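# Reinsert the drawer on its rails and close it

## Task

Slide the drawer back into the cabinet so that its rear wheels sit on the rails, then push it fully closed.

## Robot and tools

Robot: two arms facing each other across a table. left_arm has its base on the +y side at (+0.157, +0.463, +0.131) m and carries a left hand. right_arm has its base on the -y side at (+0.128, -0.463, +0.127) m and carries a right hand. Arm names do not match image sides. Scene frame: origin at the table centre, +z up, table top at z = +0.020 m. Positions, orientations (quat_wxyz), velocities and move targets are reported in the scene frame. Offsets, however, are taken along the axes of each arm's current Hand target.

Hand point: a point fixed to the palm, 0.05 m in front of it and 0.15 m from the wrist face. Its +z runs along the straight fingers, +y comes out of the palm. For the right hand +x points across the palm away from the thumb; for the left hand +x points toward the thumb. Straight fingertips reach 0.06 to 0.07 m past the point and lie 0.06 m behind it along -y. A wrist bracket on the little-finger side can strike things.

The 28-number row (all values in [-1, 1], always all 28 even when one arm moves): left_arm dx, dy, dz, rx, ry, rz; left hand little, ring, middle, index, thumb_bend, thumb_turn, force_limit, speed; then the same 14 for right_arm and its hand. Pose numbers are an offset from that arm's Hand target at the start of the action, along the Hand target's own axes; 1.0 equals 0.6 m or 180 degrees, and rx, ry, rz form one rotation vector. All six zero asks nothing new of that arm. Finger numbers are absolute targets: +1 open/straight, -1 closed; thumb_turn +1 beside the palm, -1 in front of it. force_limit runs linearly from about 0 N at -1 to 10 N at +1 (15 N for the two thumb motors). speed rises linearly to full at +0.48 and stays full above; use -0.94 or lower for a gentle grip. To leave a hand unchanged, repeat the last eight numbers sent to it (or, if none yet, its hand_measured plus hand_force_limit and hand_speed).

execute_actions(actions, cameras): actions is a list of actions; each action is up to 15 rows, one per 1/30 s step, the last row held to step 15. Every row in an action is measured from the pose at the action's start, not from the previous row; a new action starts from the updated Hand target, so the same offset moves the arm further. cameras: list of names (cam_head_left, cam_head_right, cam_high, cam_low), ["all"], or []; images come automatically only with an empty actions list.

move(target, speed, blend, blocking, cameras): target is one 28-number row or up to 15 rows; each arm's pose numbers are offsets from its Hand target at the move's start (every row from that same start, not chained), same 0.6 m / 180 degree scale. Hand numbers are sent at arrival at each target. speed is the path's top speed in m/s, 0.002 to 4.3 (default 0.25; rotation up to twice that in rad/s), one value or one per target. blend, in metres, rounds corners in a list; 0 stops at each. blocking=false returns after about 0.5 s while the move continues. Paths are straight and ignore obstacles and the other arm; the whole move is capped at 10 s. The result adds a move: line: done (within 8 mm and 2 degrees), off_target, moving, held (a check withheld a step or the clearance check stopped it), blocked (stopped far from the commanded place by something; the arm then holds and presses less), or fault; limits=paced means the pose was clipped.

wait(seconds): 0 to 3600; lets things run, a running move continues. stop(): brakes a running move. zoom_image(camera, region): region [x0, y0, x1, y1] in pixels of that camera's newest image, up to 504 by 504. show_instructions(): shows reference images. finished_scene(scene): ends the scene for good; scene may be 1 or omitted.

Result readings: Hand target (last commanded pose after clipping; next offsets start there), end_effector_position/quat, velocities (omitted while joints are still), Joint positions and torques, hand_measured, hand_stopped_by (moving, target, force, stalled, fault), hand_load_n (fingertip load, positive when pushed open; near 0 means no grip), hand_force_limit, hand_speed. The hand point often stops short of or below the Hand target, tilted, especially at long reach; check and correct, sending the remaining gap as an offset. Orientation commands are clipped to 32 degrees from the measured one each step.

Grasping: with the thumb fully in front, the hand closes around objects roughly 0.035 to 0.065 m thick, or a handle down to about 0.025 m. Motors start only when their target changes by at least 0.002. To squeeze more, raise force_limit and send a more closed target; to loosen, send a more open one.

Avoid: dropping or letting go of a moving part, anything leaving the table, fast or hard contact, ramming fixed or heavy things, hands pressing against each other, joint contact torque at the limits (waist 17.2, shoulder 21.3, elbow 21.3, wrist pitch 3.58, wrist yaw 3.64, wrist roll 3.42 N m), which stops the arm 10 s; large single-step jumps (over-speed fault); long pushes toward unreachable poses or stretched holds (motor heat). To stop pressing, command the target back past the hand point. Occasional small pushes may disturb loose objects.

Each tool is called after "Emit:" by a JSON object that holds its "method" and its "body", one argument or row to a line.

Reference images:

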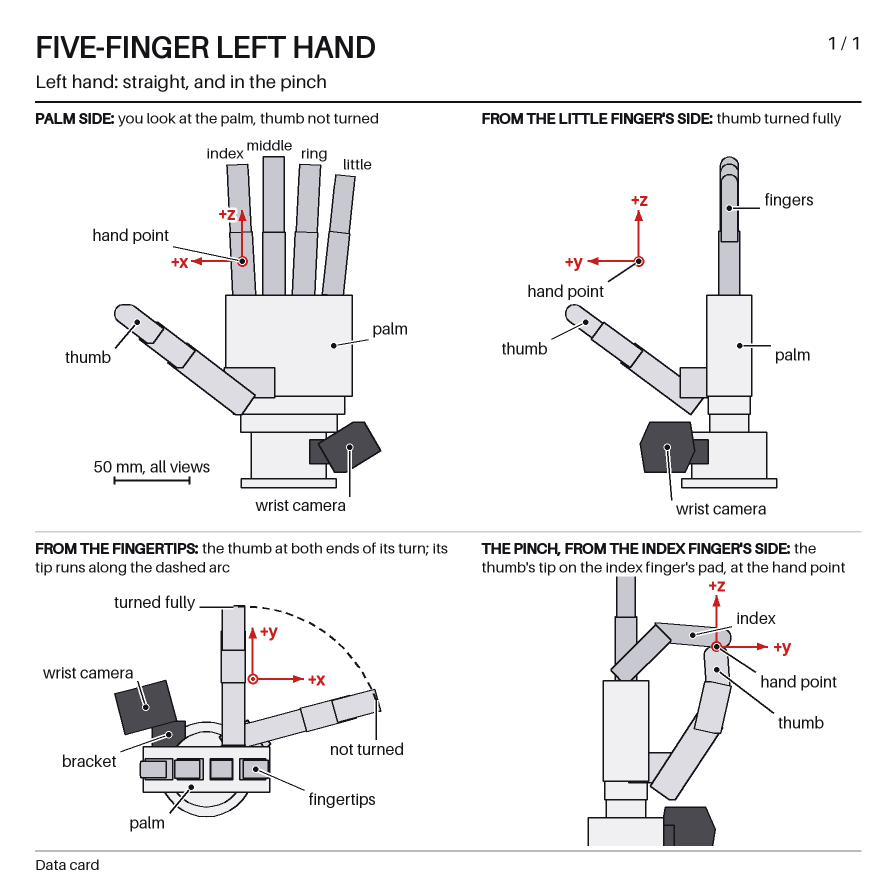

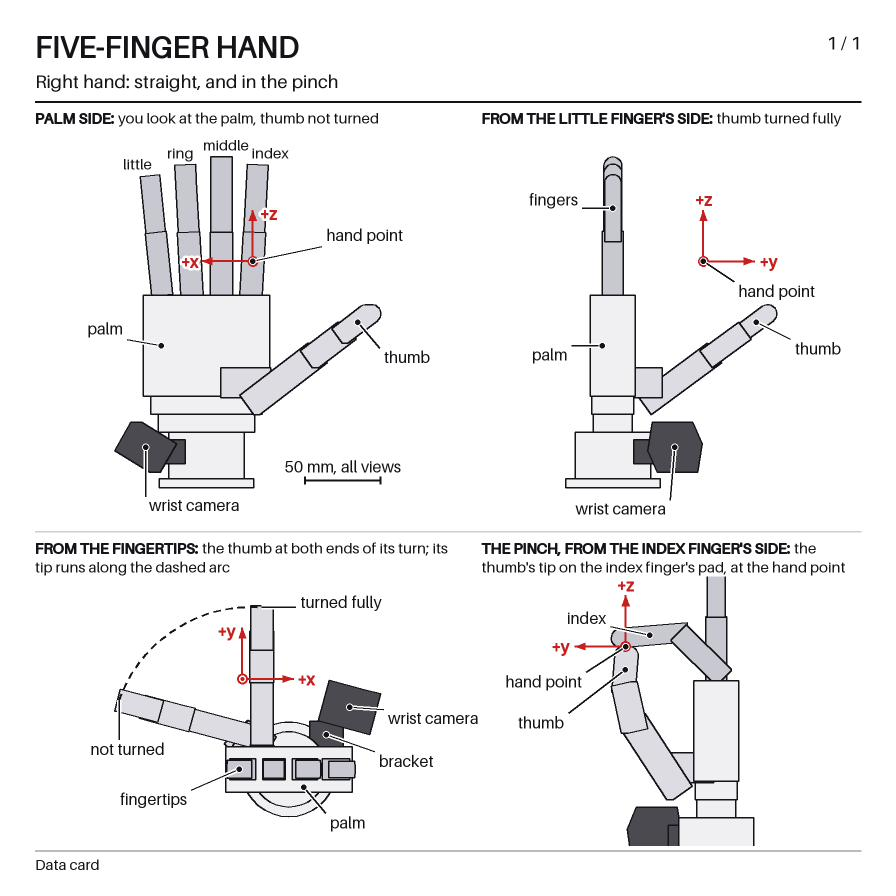

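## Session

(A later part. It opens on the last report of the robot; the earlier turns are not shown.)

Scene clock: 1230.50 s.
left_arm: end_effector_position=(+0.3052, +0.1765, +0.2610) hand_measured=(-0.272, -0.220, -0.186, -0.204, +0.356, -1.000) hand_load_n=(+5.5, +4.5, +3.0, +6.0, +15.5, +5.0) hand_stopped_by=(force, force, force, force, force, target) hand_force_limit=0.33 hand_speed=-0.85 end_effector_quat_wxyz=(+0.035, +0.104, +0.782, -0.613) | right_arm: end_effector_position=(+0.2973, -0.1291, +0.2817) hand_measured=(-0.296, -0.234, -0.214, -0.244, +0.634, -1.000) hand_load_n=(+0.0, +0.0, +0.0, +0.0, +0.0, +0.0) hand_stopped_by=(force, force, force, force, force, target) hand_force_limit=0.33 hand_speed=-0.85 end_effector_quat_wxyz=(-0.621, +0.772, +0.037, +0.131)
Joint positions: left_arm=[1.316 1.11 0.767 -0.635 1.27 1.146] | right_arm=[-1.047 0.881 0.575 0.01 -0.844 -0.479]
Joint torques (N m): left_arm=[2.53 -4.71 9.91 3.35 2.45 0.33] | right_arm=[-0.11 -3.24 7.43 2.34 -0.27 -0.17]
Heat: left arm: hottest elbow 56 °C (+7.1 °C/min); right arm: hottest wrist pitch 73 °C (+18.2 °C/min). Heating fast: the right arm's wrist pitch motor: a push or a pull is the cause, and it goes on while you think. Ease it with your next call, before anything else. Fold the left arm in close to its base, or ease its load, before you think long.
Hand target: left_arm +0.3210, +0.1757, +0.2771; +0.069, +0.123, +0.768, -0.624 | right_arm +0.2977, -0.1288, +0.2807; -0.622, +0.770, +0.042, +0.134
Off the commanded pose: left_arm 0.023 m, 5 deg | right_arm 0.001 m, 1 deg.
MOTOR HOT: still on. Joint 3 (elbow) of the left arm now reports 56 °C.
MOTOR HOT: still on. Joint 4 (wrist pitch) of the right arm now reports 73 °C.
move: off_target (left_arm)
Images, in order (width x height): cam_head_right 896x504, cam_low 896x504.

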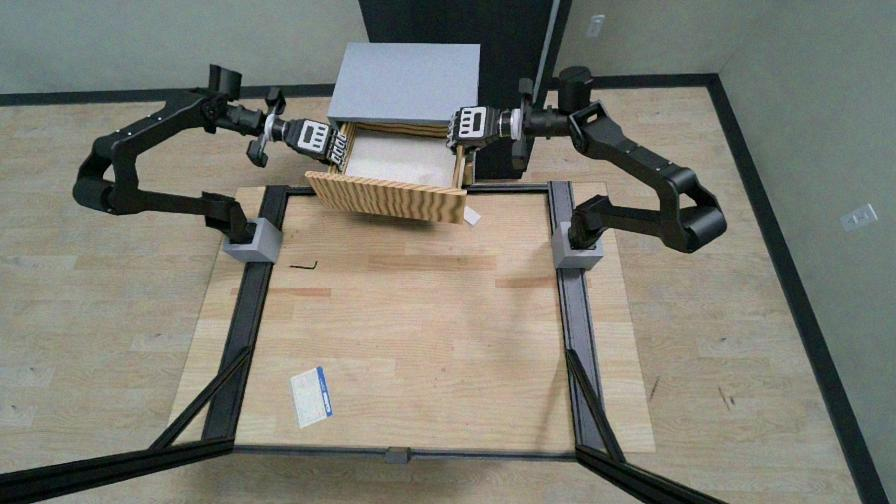

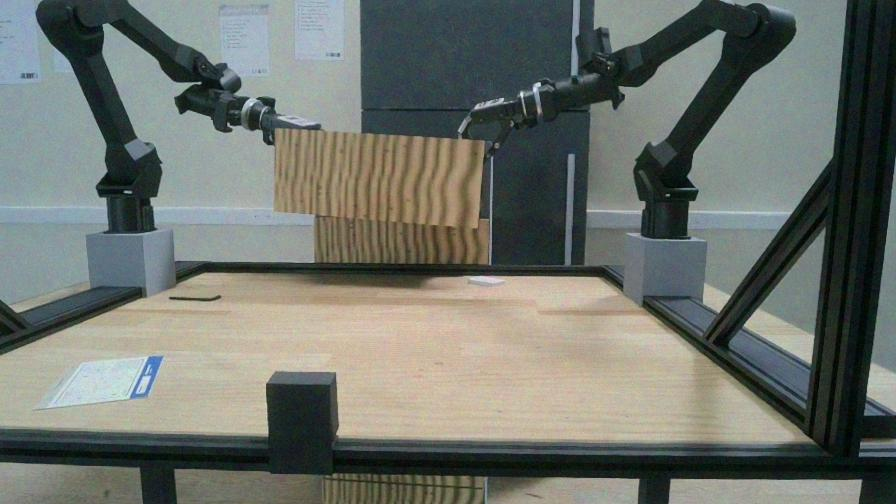

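Emit:
{"method": "execute_actions", "body": {
  "actions": []
}}

Emit:
{"method": "zoom_image", "body": {
  "camera": "cam_head_right",
  "region": [290, 90, 510, 240]
}}

Emit:
{"method": "zoom_image", "body": {
  "camera": "cam_high",
  "region": [300, 200, 600, 480]
}}

Emit:
{"method": "zoom_image", "body": {
  "camera": "cam_low",
  "region": [260, 110, 520, 280]
}}

Scene clock: 1235.40 s.
left_arm: end_effector_position=(+0.3052, +0.1765, +0.2610) hand_measured=(-0.272, -0.220, -0.186, -0.204, +0.356, -1.000) hand_load_n=(+5.5, +4.5, +2.5, +6.0, +16.0, +4.5) hand_stopped_by=(force, force, force, force, force, target) hand_force_limit=0.33 hand_speed=-0.85 end_effector_quat_wxyz=(+0.035, +0.104, +0.782, -0.613) | right_arm: end_effector_position=(+0.2973, -0.1291, +0.2817) hand_measured=(-0.296, -0.234, -0.214, -0.244, +0.634, -1.000) hand_load_n=(+0.0, +0.0, +0.0, +0.0, +0.0, +0.0) hand_stopped_by=(force, force, force, force, force, target) hand_force_limit=0.33 hand_speed=-0.85 end_effector_quat_wxyz=(-0.621, +0.772, +0.037, +0.131)
Joint positions: left_arm=[1.316 1.11 0.767 -0.635 1.27 1.146] | right_arm=[-1.047 0.881 0.575 0.01 -0.844 -0.479]
Joint velocities: within noise
Joint torques (N m): left_arm=[2.53 -4.7 9.92 3.35 2.46 0.33] | right_arm=[-0.14 -3.29 7.55 2.35 -0.27 -0.17]
Heat: left arm: hottest elbow 54 °C (+4.0 °C/min); right arm: hottest wrist pitch 70 °C (+13.1 °C/min). Fold the left arm in close to its base, or ease its load, before you think long. Fold the right arm in close to its base, or ease its load, before you think long.
Hand target: left_arm +0.3210, +0.1757, +0.2771; +0.069, +0.123, +0.768, -0.624 | right_arm +0.2977, -0.1288, +0.2807; -0.622, +0.770, +0.042, +0.134
Off the commanded pose: left_arm 0.023 m, 5 deg | right_arm 0.001 m, 1 deg.
MOTOR HOT: still on. Joint 3 (elbow) of the left arm now reports 54 °C.
MOTOR HOT: still on. Joint 4 (wrist pitch) of the right arm now reports 70 °C.

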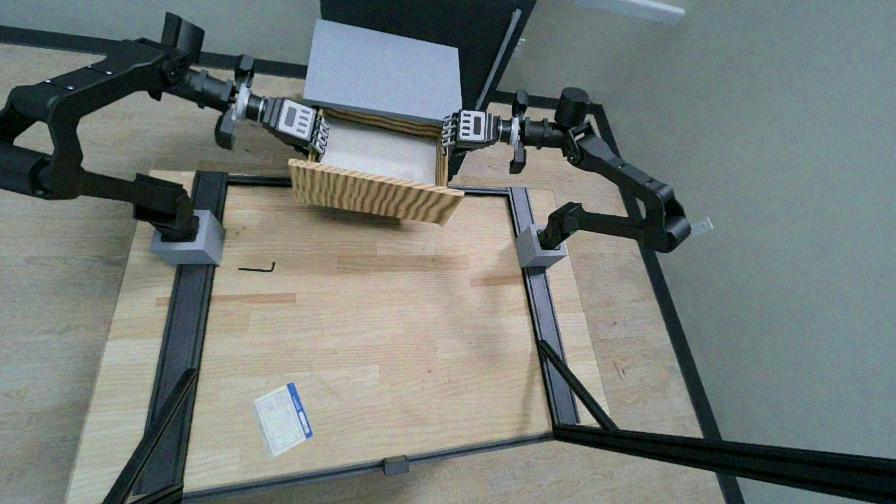

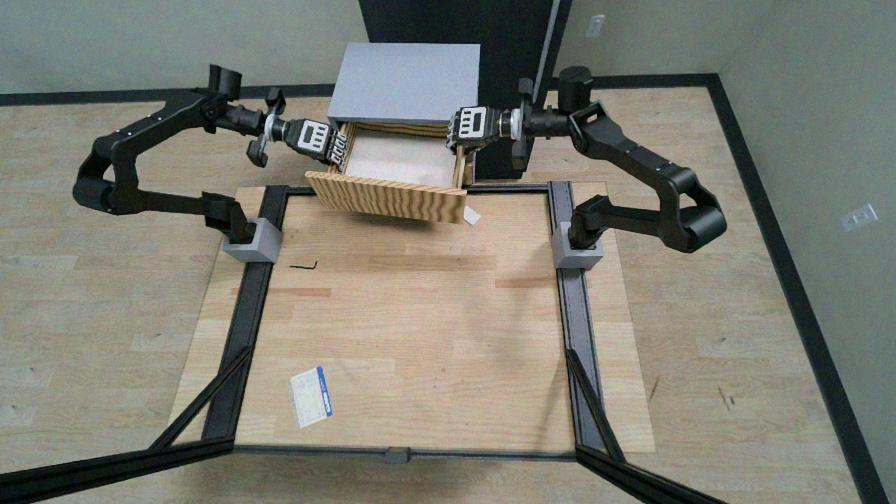

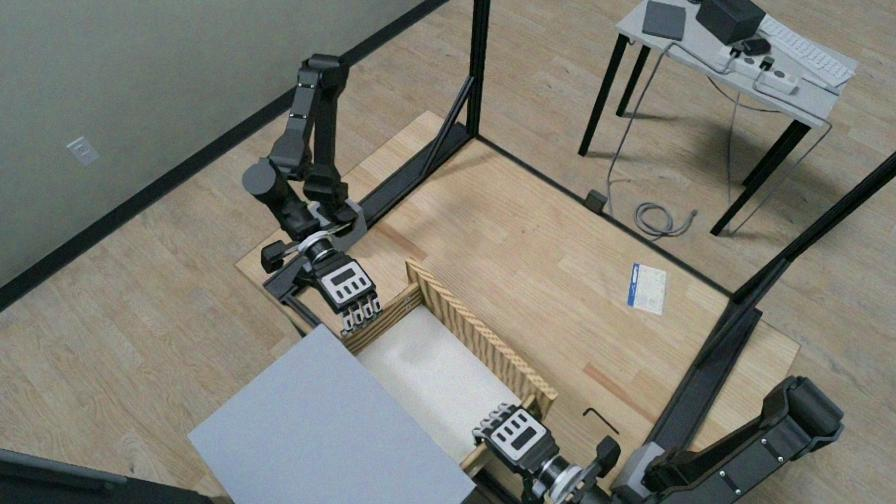

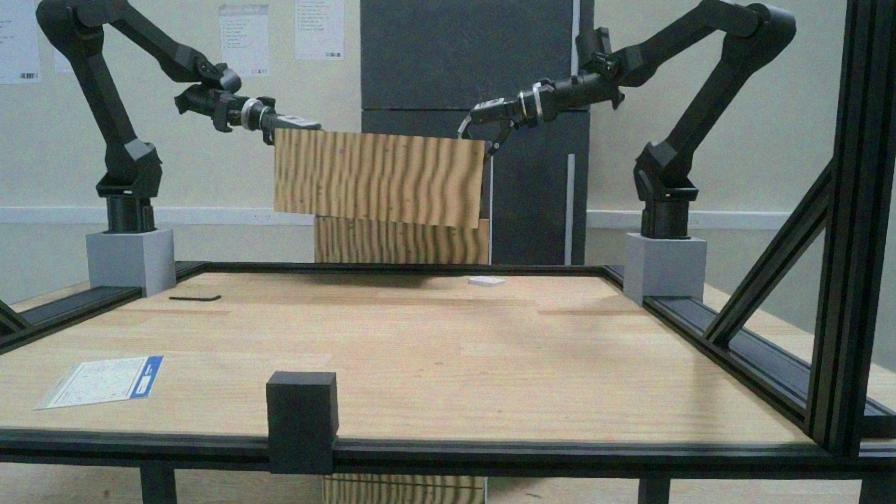

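Scaled by 2.291 from the camera's image (finer frame: 1280x720).

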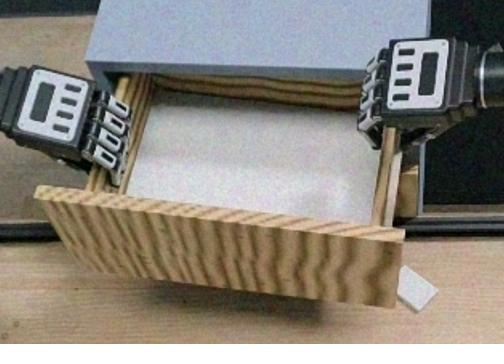

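Scaled by 1.680 from the camera's image (finer frame: 1280x720).

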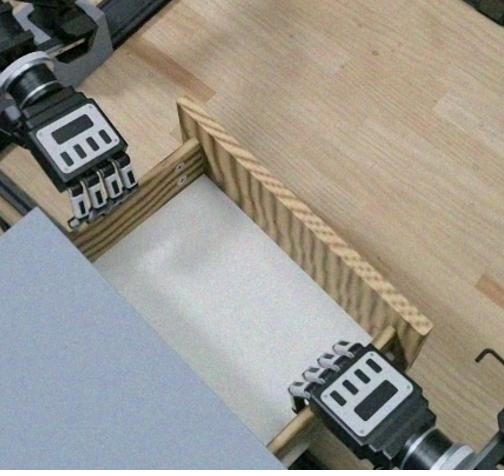

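Scaled by 1.938 from the camera's image (finer frame: 1280x720).

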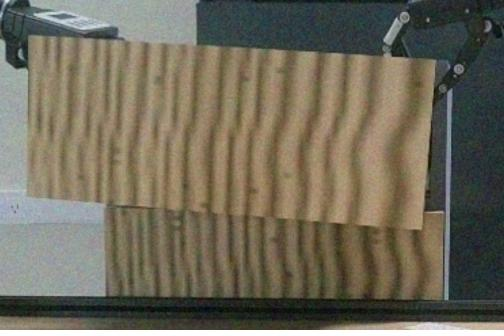

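Emit:
{"method": "execute_actions", "body": {
  "actions": [
    [[0,0,0,0,0,0,-0.65,-0.65,-0.6,-0.6,-0.6,-1,0.33,-0.85,0,0,0,0,0,0,0.0,0.0,0.0,0.0,1.0,-1,0.33,0.0]],
    [[0,0,0,0,0,0,-0.65,-0.65,-0.6,-0.6,-0.6,-1,0.33,-0.85,0,0,0,0,0,0,0.0,0.0,0.0,0.0,1.0,-1,0.33,0.0]]
  ]
}}

Emit:
{"method": "move", "body": {
  "target": [0,0,0,0,0,0,-0.65,-0.65,-0.6,-0.6,-0.6,-1,0.33,-0.85,-0.0887,-0.0227,-0.0077,-0.0034,-0.0161,0.0760,0.0,0.0,0.0,0.0,1.0,-1,0.33,0.0],
  "speed": 0.08,
  "cameras": ["cam_low","cam_head_right","cam_high"]
}}

Emit:
{"method": "zoom_image", "body": {
  "camera": "cam_head_right",
  "region": [290, 90, 510, 240]
}}

Emit:
{"method": "zoom_image", "body": {
  "camera": "cam_high",
  "region": [280, 220, 520, 400]
}}

Scene clock: 1267.10 s.
left_arm: end_effector_position=(+0.3052, +0.1765, +0.2610) hand_measured=(-0.272, -0.220, -0.186, -0.204, +0.356, -1.000) hand_load_n=(+5.5, +4.0, +3.0, +6.0, +16.0, +4.5) hand_stopped_by=(force, force, force, force, force, target) hand_force_limit=0.33 hand_speed=-0.85 end_effector_quat_wxyz=(+0.035, +0.104, +0.782, -0.613) | right_arm: end_effector_position=(+0.2973, -0.1291, +0.2817) hand_measured=(+0.000, +0.000, +0.000, +0.000, +1.000, -1.000) hand_load_n=(+0.0, +0.0, +0.0, +0.0, +0.0, +0.0) hand_stopped_by=(target, target, target, target, target, target) hand_force_limit=0.33 hand_speed=0.00 end_effector_quat_wxyz=(-0.621, +0.772, +0.037, +0.131)
Joint positions: left_arm=[1.316 1.11 0.767 -0.635 1.27 1.146] | right_arm=[-1.047 0.881 0.575 0.01 -0.844 -0.479]
Joint torques (N m): left_arm=[2.52 -4.7 9.9 3.35 2.45 0.32] | right_arm=[-0.13 -3.27 7.54 2.36 -0.27 -0.18]
Heat: left arm: hottest wrist pitch 50 °C (+10.2 °C/min); right arm: hottest wrist pitch 63 °C (+1.0 °C/min). Fold the left arm in close to its base, or ease its load, before you think long. Fold the right arm in close to its base, or ease its load, before you think long.
Hand target: left_arm +0.3210, +0.1757, +0.2771; +0.069, +0.123, +0.768, -0.624 | right_arm +0.2977, -0.1288, +0.2807; -0.622, +0.770, +0.042, +0.134
Off the commanded pose: left_arm 0.023 m, 5 deg | right_arm 0.001 m, 1 deg.
MOTOR HOT: still on. Joint 4 (wrist pitch) of the left arm now reports 50 °C.
MOTOR HOT: still on. Joint 4 (wrist pitch) of the right arm now reports 63 °C.

Scene clock: 1269.23 s.
left_arm: end_effector_position=(+0.3052, +0.1765, +0.2610) hand_measured=(-0.272, -0.220, -0.186, -0.204, +0.356, -1.000) hand_load_n=(+5.5, +4.0, +2.5, +6.0, +16.0, +4.5) hand_stopped_by=(force, force, force, force, force, target) hand_force_limit=0.33 hand_speed=-0.85 end_effector_quat_wxyz=(+0.035, +0.104, +0.782, -0.613) | right_arm: end_effector_position=(+0.2462, -0.1240, +0.2834) hand_measured=(+0.000, +0.000, +0.000, +0.000, +1.000, -1.000) hand_load_n=(+0.0, +0.0, +0.0, +0.0, +0.0, +0.0) hand_stopped_by=(target, target, target, target, target, target) hand_force_limit=0.33 hand_speed=0.00 end_effector_quat_wxyz=(+0.629, -0.775, +0.032, -0.045)
Joint positions: left_arm=[1.316 1.11 0.767 -0.635 1.27 1.146] | right_arm=[-0.943 0.778 0.541 -0.056 -0.787 -0.241]
Joint torques (N m): left_arm=[2.54 -4.71 9.91 3.35 2.45 0.33] | right_arm=[0.22 -3.62 7.55 1.36 -0.15 0.17]
Heat: left arm: hottest wrist pitch 51 °C (+11.1 °C/min); right arm: hottest wrist pitch 62 °C (+0.0 °C/min). Fold the left arm in close to its base, or ease its load, before you think long. Fold the right arm in close to its base, or ease its load, before you think long.
Hand target: left_arm +0.3210, +0.1757, +0.2771; +0.069, +0.123, +0.768, -0.624 | right_arm +0.2428, -0.1248, +0.2807; -0.629, +0.776, -0.035, +0.040
Off the commanded pose: left_arm 0.023 m, 5 deg | right_arm 0.004 m, 1 deg.
MOTOR HOT: still on. Joint 4 (wrist pitch) of the left arm now reports 51 °C.
MOTOR HOT: still on. Joint 4 (wrist pitch) of the right arm now reports 62 °C.
move: done
Images, in order (width x height): cam_head_right 896x504, cam_high 896x504, cam_low 896x504.

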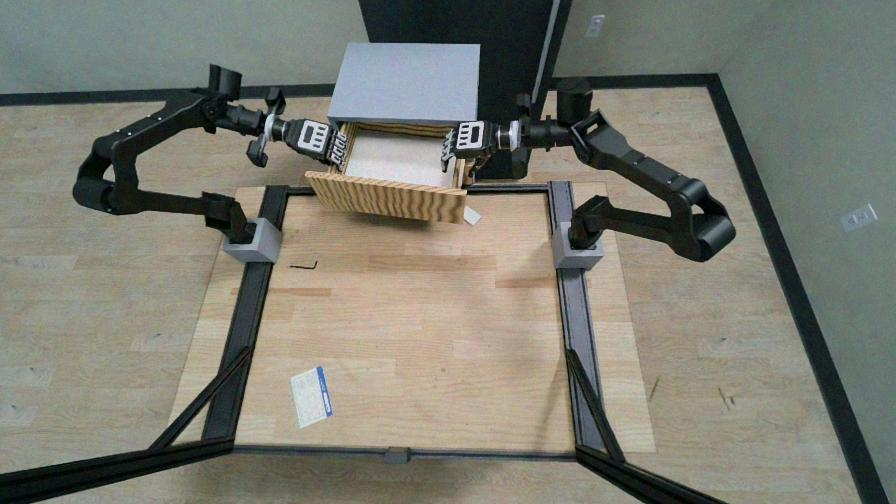

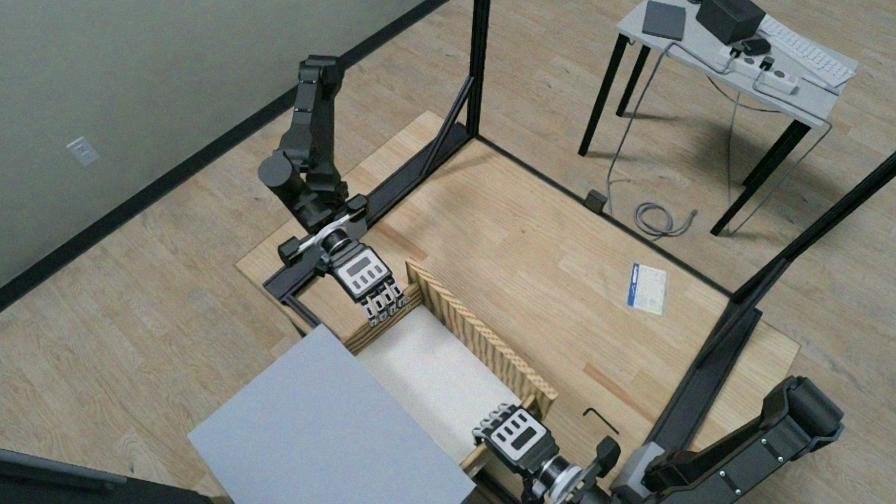

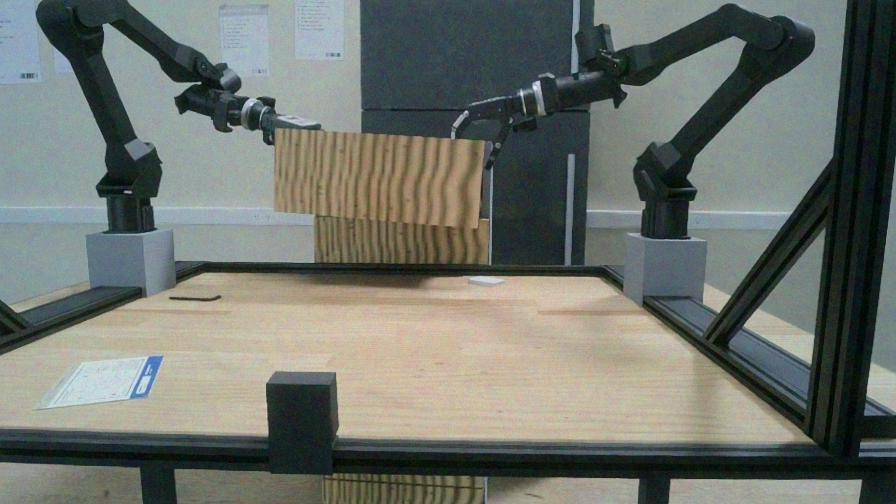

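Scaled by 2.291 from the camera's image (finer frame: 1280x720).

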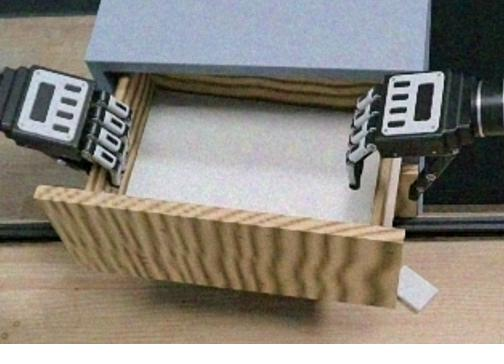

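Scaled by 2.100 from the camera's image (finer frame: 1280x720).

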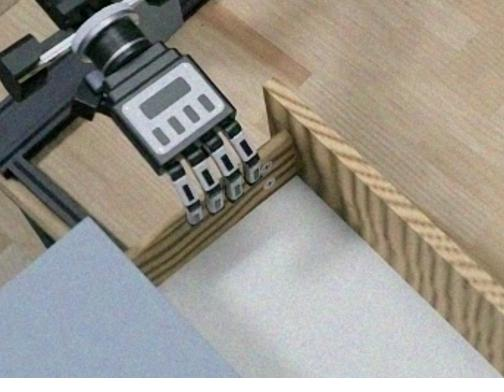

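Emit:
{"method": "move", "body": {
  "target": [0,0,0,0,0,0,-0.65,-0.65,-0.6,-0.6,-0.6,-1,0.33,-0.85,-0.0007,0.0967,0.0103,0,0,0,0.0,0.0,0.0,0.0,1.0,-1,0.33,0.0],
  "speed": 0.06,
  "cameras": ["cam_low","cam_head_right","cam_high"]
}}

Emit:
{"method": "zoom_image", "body": {
  "camera": "cam_head_right",
  "region": [390, 90, 510, 210]
}}

Emit:
{"method": "zoom_image", "body": {
  "camera": "cam_high",
  "region": [280, 220, 520, 400]
}}

Scene clock: 1277.17 s.
left_arm: end_effector_position=(+0.3052, +0.1765, +0.2610) hand_measured=(-0.272, -0.220, -0.186, -0.204, +0.356, -1.000) hand_load_n=(+5.0, +4.5, +2.5, +6.0, +16.0, +4.5) hand_stopped_by=(force, force, force, force, force, target) hand_force_limit=0.33 hand_speed=-0.85 end_effector_quat_wxyz=(+0.035, +0.104, +0.782, -0.613) | right_arm: end_effector_position=(+0.2430, -0.1306, +0.2249) hand_measured=(+0.000, +0.000, +0.000, +0.000, +1.000, -1.000) hand_load_n=(+0.0, +0.0, +0.0, +0.0, +0.0, +0.0) hand_stopped_by=(target, target, target, target, target, target) hand_force_limit=0.33 hand_speed=0.00 end_effector_quat_wxyz=(+0.628, -0.776, +0.038, -0.040)
Joint positions: left_arm=[1.316 1.11 0.767 -0.635 1.27 1.146] | right_arm=[-0.968 0.785 0.316 0.162 -0.811 -0.241]
Joint torques (N m): left_arm=[2.55 -4.7 9.9 3.35 2.46 0.32] | right_arm=[-0.43 -1.82 7.42 2.4 -0.42 -0.13]
Heat: left arm: hottest wrist pitch 52 °C (+12.2 °C/min); right arm: hottest wrist pitch 60 °C (-3.0 °C/min). Fold the left arm in close to its base, or ease its load, before you think long. Fold the right arm in close to its base, or ease its load, before you think long.
Hand target: left_arm +0.3210, +0.1757, +0.2771; +0.069, +0.123, +0.768, -0.624 | right_arm +0.2427, -0.1308, +0.2226; -0.629, +0.776, -0.035, +0.040
Off the commanded pose: left_arm 0.023 m, 5 deg | right_arm 0.002 m, 0 deg.
MOTOR HOT: still on. Joint 4 (wrist pitch) of the left arm now reports 52 °C.
MOTOR HOT: still on. Joint 4 (wrist pitch) of the right arm now reports 60 °C.
move: done
Images, in order (width x height): cam_head_right 896x504, cam_high 896x504, cam_low 896x504.

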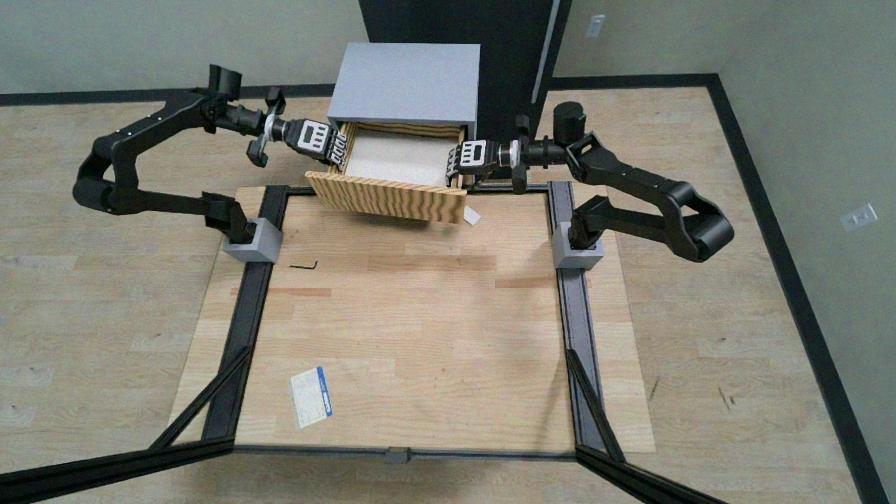

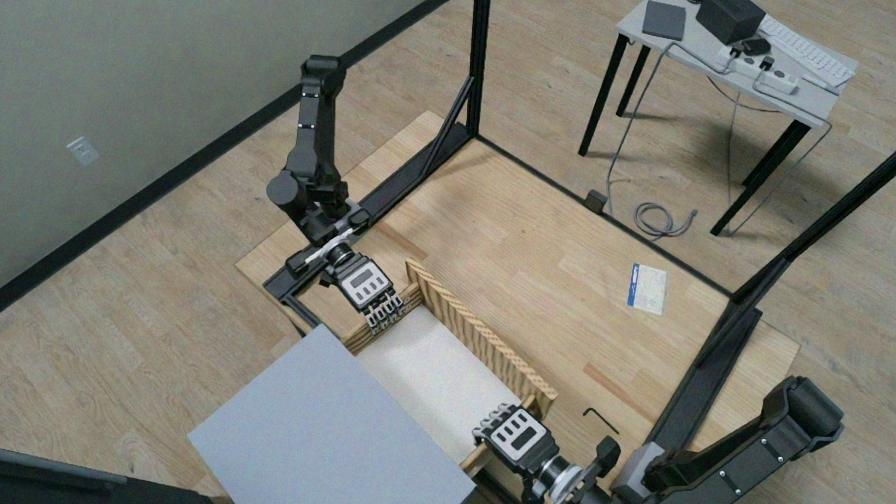

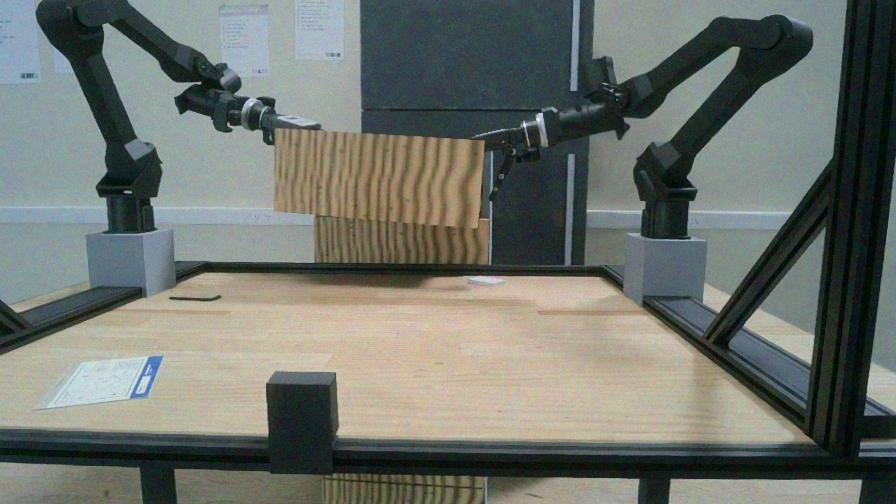

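Scaled by 4.200 from the camera's image (finer frame: 1280x720).

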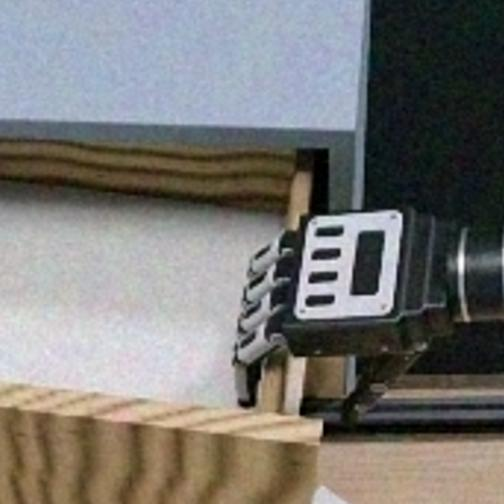

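Scaled by 2.100 from the camera's image (finer frame: 1280x720).

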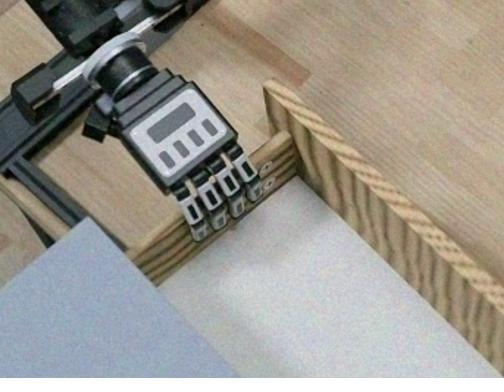

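Emit:
{"method": "execute_actions", "body": {
  "actions": [
    [[0,0,0,0,0,0,-0.65,-0.65,-0.6,-0.6,-0.6,-1,0.33,-0.85,0,0,0,0,0,0,-0.65,-0.65,-0.65,-0.65,-0.6,-1,0.4,-0.6]],
    [[0,0,0,0,0,0,-0.65,-0.65,-0.6,-0.6,-0.6,-1,0.33,-0.85,0,0,0,0,0,0,-0.65,-0.65,-0.65,-0.65,-0.6,-1,0.4,-0.6]],
    [[0,0,0,0,0,0,-0.65,-0.65,-0.6,-0.6,-0.6,-1,0.33,-0.85,0,0,0,0,0,0,-0.65,-0.65,-0.65,-0.65,-0.6,-1,0.4,-0.6]]
  ],
  "cameras": ["cam_head_right"]
}}

Emit:
{"method": "zoom_image", "body": {
  "camera": "cam_head_right",
  "region": [290, 90, 510, 240]
}}

Scene clock: 1283.33 s.
left_arm: end_effector_position=(+0.3023, +0.1743, +0.2652) hand_measured=(-0.272, -0.220, -0.186, -0.204, +0.356, -1.000) hand_load_n=(+7.0, +6.0, +4.5, +9.5, +13.0, +5.0) hand_stopped_by=(force, force, force, force, force, target) hand_force_limit=0.33 hand_speed=-0.85 end_effector_quat_wxyz=(+0.032, +0.110, +0.776, -0.620) | right_arm: end_effector_position=(+0.2475, -0.1293, +0.2251) hand_measured=(-0.252, -0.180, -0.176, -0.214, +0.308, -1.000) hand_load_n=(+12.0, +2.0, +6.0, +10.5, +11.0, +0.5) hand_stopped_by=(force, force, force, force, force, target) hand_force_limit=0.40 hand_speed=-0.60 end_effector_quat_wxyz=(+0.628, -0.776, +0.034, -0.049)
Joint positions: left_arm=[1.314 1.11 0.767 -0.629 1.29 1.146] | right_arm=[-0.966 0.795 0.316 0.18 -0.8 -0.252]
Joint torques (N m): left_arm=[2.74 -4.73 9.9 3.15 1.69 0.26] | right_arm=[-0.59 -2.97 7.44 1.38 -0.71 0.09]
Heat: left arm: hottest wrist pitch 53 °C (+14.2 °C/min); right arm: hottest wrist pitch 60 °C (-8.1 °C/min). Fold the left arm in close to its base, or ease its load, before you think long. Fold the right arm in close to its base, or ease its load, before you think long.
Hand target: left_arm +0.3210, +0.1757, +0.2770; +0.069, +0.122, +0.768, -0.624 | right_arm +0.2427, -0.1308, +0.2227; -0.629, +0.776, -0.035, +0.040
Off the commanded pose: left_arm 0.022 m, 5 deg | right_arm 0.005 m, 1 deg.
MOTOR HOT: still on. Joint 4 (wrist pitch) of the left arm now reports 53 °C.
MOTOR HOT: still on. Joint 4 (wrist pitch) of the right arm now reports 60 °C.

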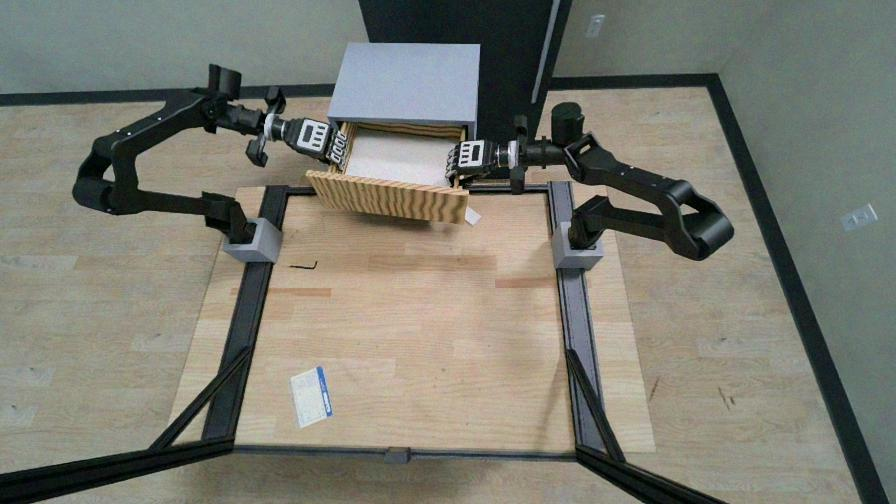

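Scaled by 2.291 from the camera's image (finer frame: 1280x720).

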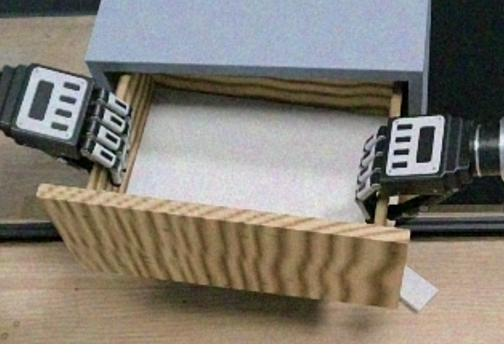

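Emit:
{"method": "move", "body": {
  "target": [0,0,0,0,0,0,-0.65,-0.65,-0.6,-0.6,-0.6,-1,0.33,-0.85,0.0256,-0.0410,-0.0060,0,0,0,-0.65,-0.65,-0.65,-0.65,-0.6,-1,0.4,-0.6],
  "speed": 0.03,
  "cameras": ["cam_low","cam_head_right"]
}}

Emit:
{"method": "zoom_image", "body": {
  "camera": "cam_head_right",
  "region": [290, 90, 510, 240]
}}

Emit:
{"method": "zoom_image", "body": {
  "camera": "cam_low",
  "region": [260, 90, 520, 250]
}}

Scene clock: 1289.23 s.
left_arm: end_effector_position=(+0.3033, +0.1740, +0.2656) hand_measured=(-0.272, -0.220, -0.186, -0.204, +0.356, -1.000) hand_load_n=(+4.5, +4.5, +4.0, +9.0, +15.0, +7.0) hand_stopped_by=(force, force, force, force, force, target) hand_force_limit=0.33 hand_speed=-0.85 end_effector_quat_wxyz=(+0.034, +0.111, +0.776, -0.620) | right_arm: end_effector_position=(+0.2524, -0.1308, +0.2332) hand_measured=(-0.252, -0.180, -0.176, -0.214, +0.308, -1.000) hand_load_n=(+9.0, +1.0, +6.0, +11.5, +10.5, +1.5) hand_stopped_by=(force, force, force, force, force, target) hand_force_limit=0.40 hand_speed=-0.60 end_effector_quat_wxyz=(+0.620, -0.783, +0.040, -0.033)
Joint positions: left_arm=[1.314 1.11 0.767 -0.623 1.29 1.145] | right_arm=[-1.005 0.846 0.399 0.092 -0.849 -0.273]
Joint torques (N m): left_arm=[2.71 -4.75 9.85 2.86 1.67 0.28] | right_arm=[-1.83 -3.75 11.54 1.14 -0.82 -0.05]
Heat: left arm: hottest wrist pitch 54 °C (+15.2 °C/min); right arm: hottest wrist pitch 59 °C (-14.2 °C/min). Fold the left arm in close to its base, or ease its load, before you think long. Fold the right arm in close to its base, or ease its load, before you think long.
Hand target: left_arm +0.3209, +0.1757, +0.2770; +0.069, +0.123, +0.768, -0.624 | right_arm +0.2577, -0.1308, +0.2477; -0.629, +0.776, -0.035, +0.040
Off the commanded pose: left_arm 0.021 m, 4 deg | right_arm 0.015 m, 2 deg.
MOTOR HOT: still on. Joint 4 (wrist pitch) of the left arm now reports 54 °C.
MOTOR HOT: still on. Joint 4 (wrist pitch) of the right arm now reports 59 °C.
move: off_target (right_arm)
Images, in order (width x height): cam_head_right 896x504, cam_low 896x504.

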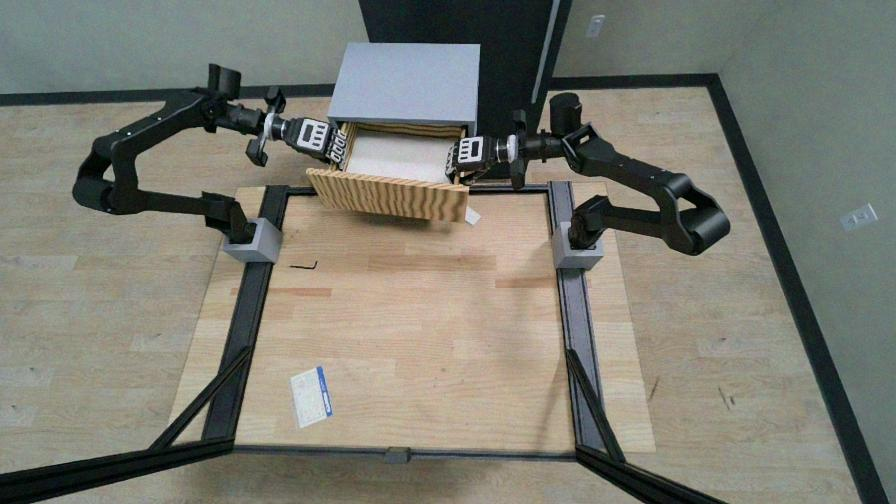

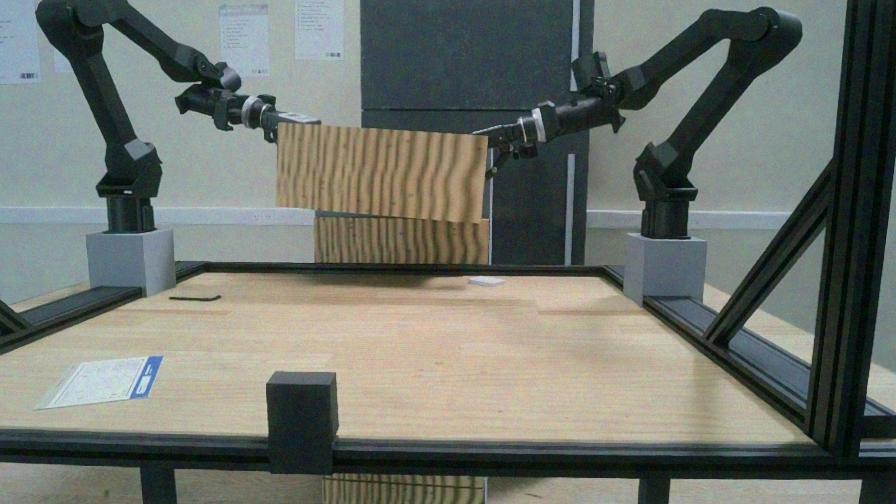

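Scaled by 2.291 from the camera's image (finer frame: 1280x720).

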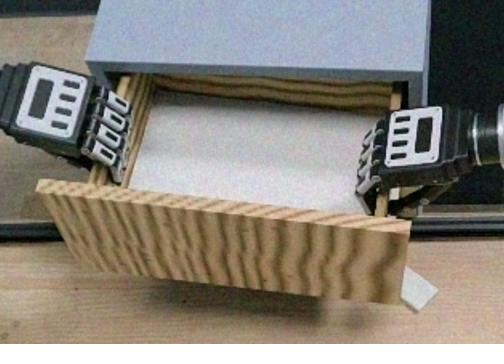

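Scaled by 1.938 from the camera's image (finer frame: 1280x720).

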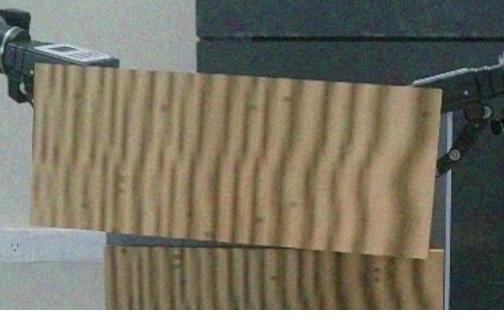

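Emit:
{"method": "move", "body": {
  "target": [0.0065,0.0236,0.0053,0,0,0,-0.65,-0.65,-0.6,-0.6,-0.6,-1,0.33,-0.85,0.0252,-0.0063,-0.0003,0,0,0,-0.65,-0.65,-0.65,-0.65,-0.6,-1,0.4,-0.6],
  "speed": 0.03,
  "cameras": ["cam_low","cam_head_right"]
}}

Emit:
{"method": "zoom_image", "body": {
  "camera": "cam_head_right",
  "region": [290, 90, 510, 240]
}}

Emit:
{"method": "zoom_image", "body": {
  "camera": "cam_low",
  "region": [260, 90, 520, 250]
}}

Scene clock: 1304.30 s.
left_arm: end_effector_position=(+0.3095, +0.1736, +0.2565) hand_measured=(-0.272, -0.220, -0.186, -0.204, +0.356, -1.000) hand_load_n=(+4.0, +4.5, +5.0, +9.0, +12.5, +4.5) hand_stopped_by=(force, force, force, force, force, target) hand_force_limit=0.33 hand_speed=-0.85 end_effector_quat_wxyz=(+0.047, +0.118, +0.773, -0.621) | right_arm: end_effector_position=(+0.2626, -0.1318, +0.2347) hand_measured=(-0.252, -0.180, -0.176, -0.214, +0.308, -1.000) hand_load_n=(+10.0, +1.5, +6.0, +12.5, +9.5, +1.5) hand_stopped_by=(force, force, force, force, force, target) hand_force_limit=0.40 hand_speed=-0.60 end_effector_quat_wxyz=(+0.619, -0.784, +0.038, -0.026)
Joint positions: left_arm=[1.319 1.116 0.726 -0.548 1.29 1.145] | right_arm=[-1.054 0.914 0.437 0.089 -0.906 -0.304]
Joint torques (N m): left_arm=[2.2 -4.33 8.03 2.39 1.64 0.19] | right_arm=[-2.16 -4.03 12.04 1.39 -0.67 0.01]
Heat: left arm: hottest wrist pitch 59 °C (+14.2 °C/min); right arm: hottest wrist pitch 55 °C (-12.1 °C/min). Fold the left arm in close to its base, or ease its load, before you think long. Fold the right arm in close to its base, or ease its load, before you think long.
Hand target: left_arm +0.3210, +0.1757, +0.2621; +0.069, +0.123, +0.768, -0.624 | right_arm +0.2727, -0.1317, +0.2518; -0.629, +0.776, -0.035, +0.040
Off the commanded pose: left_arm 0.013 m, 3 deg | right_arm 0.020 m, 2 deg.
MOTOR HOT: still on. Joint 4 (wrist pitch) of the left arm now reports 59 °C.
MOTOR HOT: still on. Joint 4 (wrist pitch) of the right arm now reports 55 °C.
move: off_target (left_arm, right_arm)
Images, in order (width x height): cam_head_right 896x504, cam_low 896x504.

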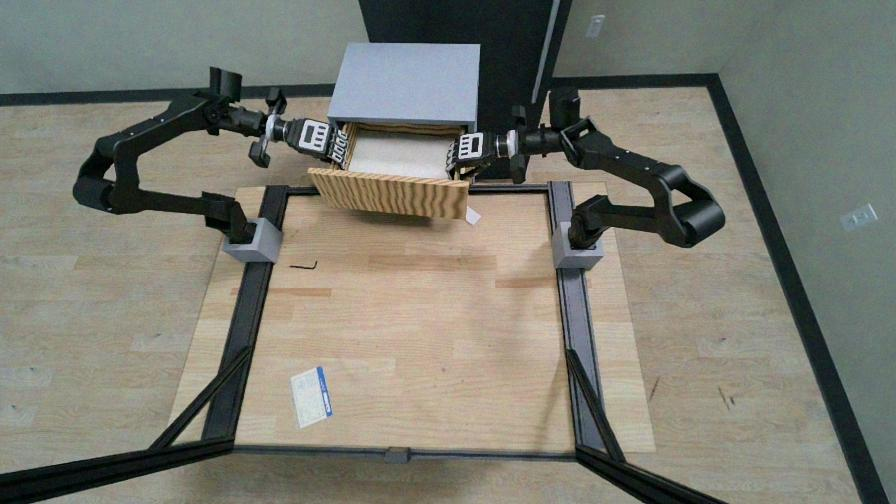

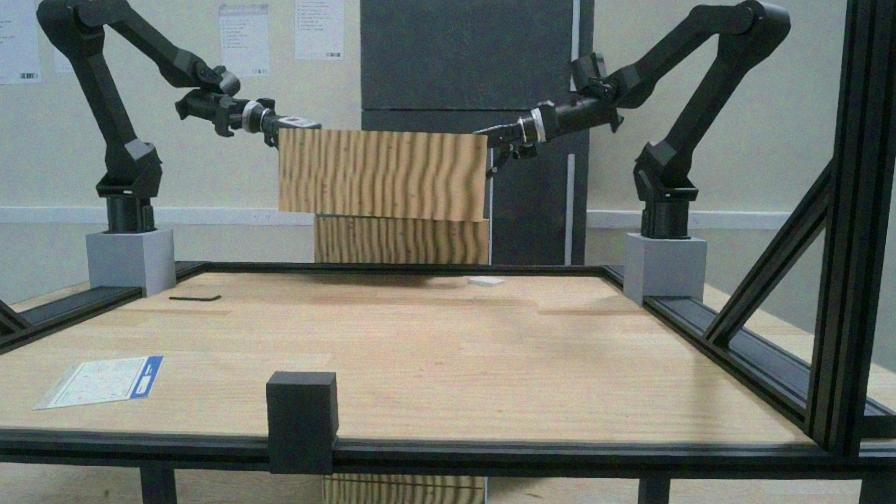

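Scaled by 2.291 from the camera's image (finer frame: 1280x720).

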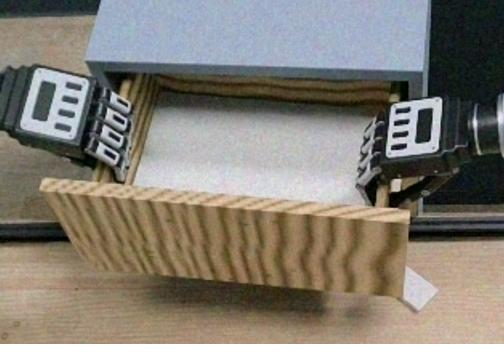

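Scaled by 1.938 from the camera's image (finer frame: 1280x720).

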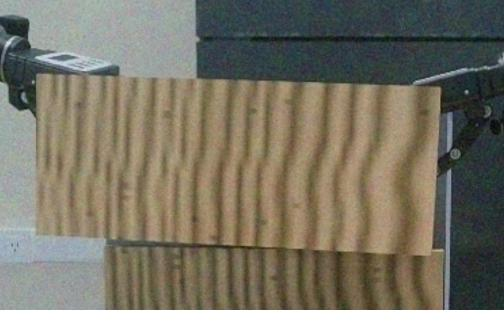

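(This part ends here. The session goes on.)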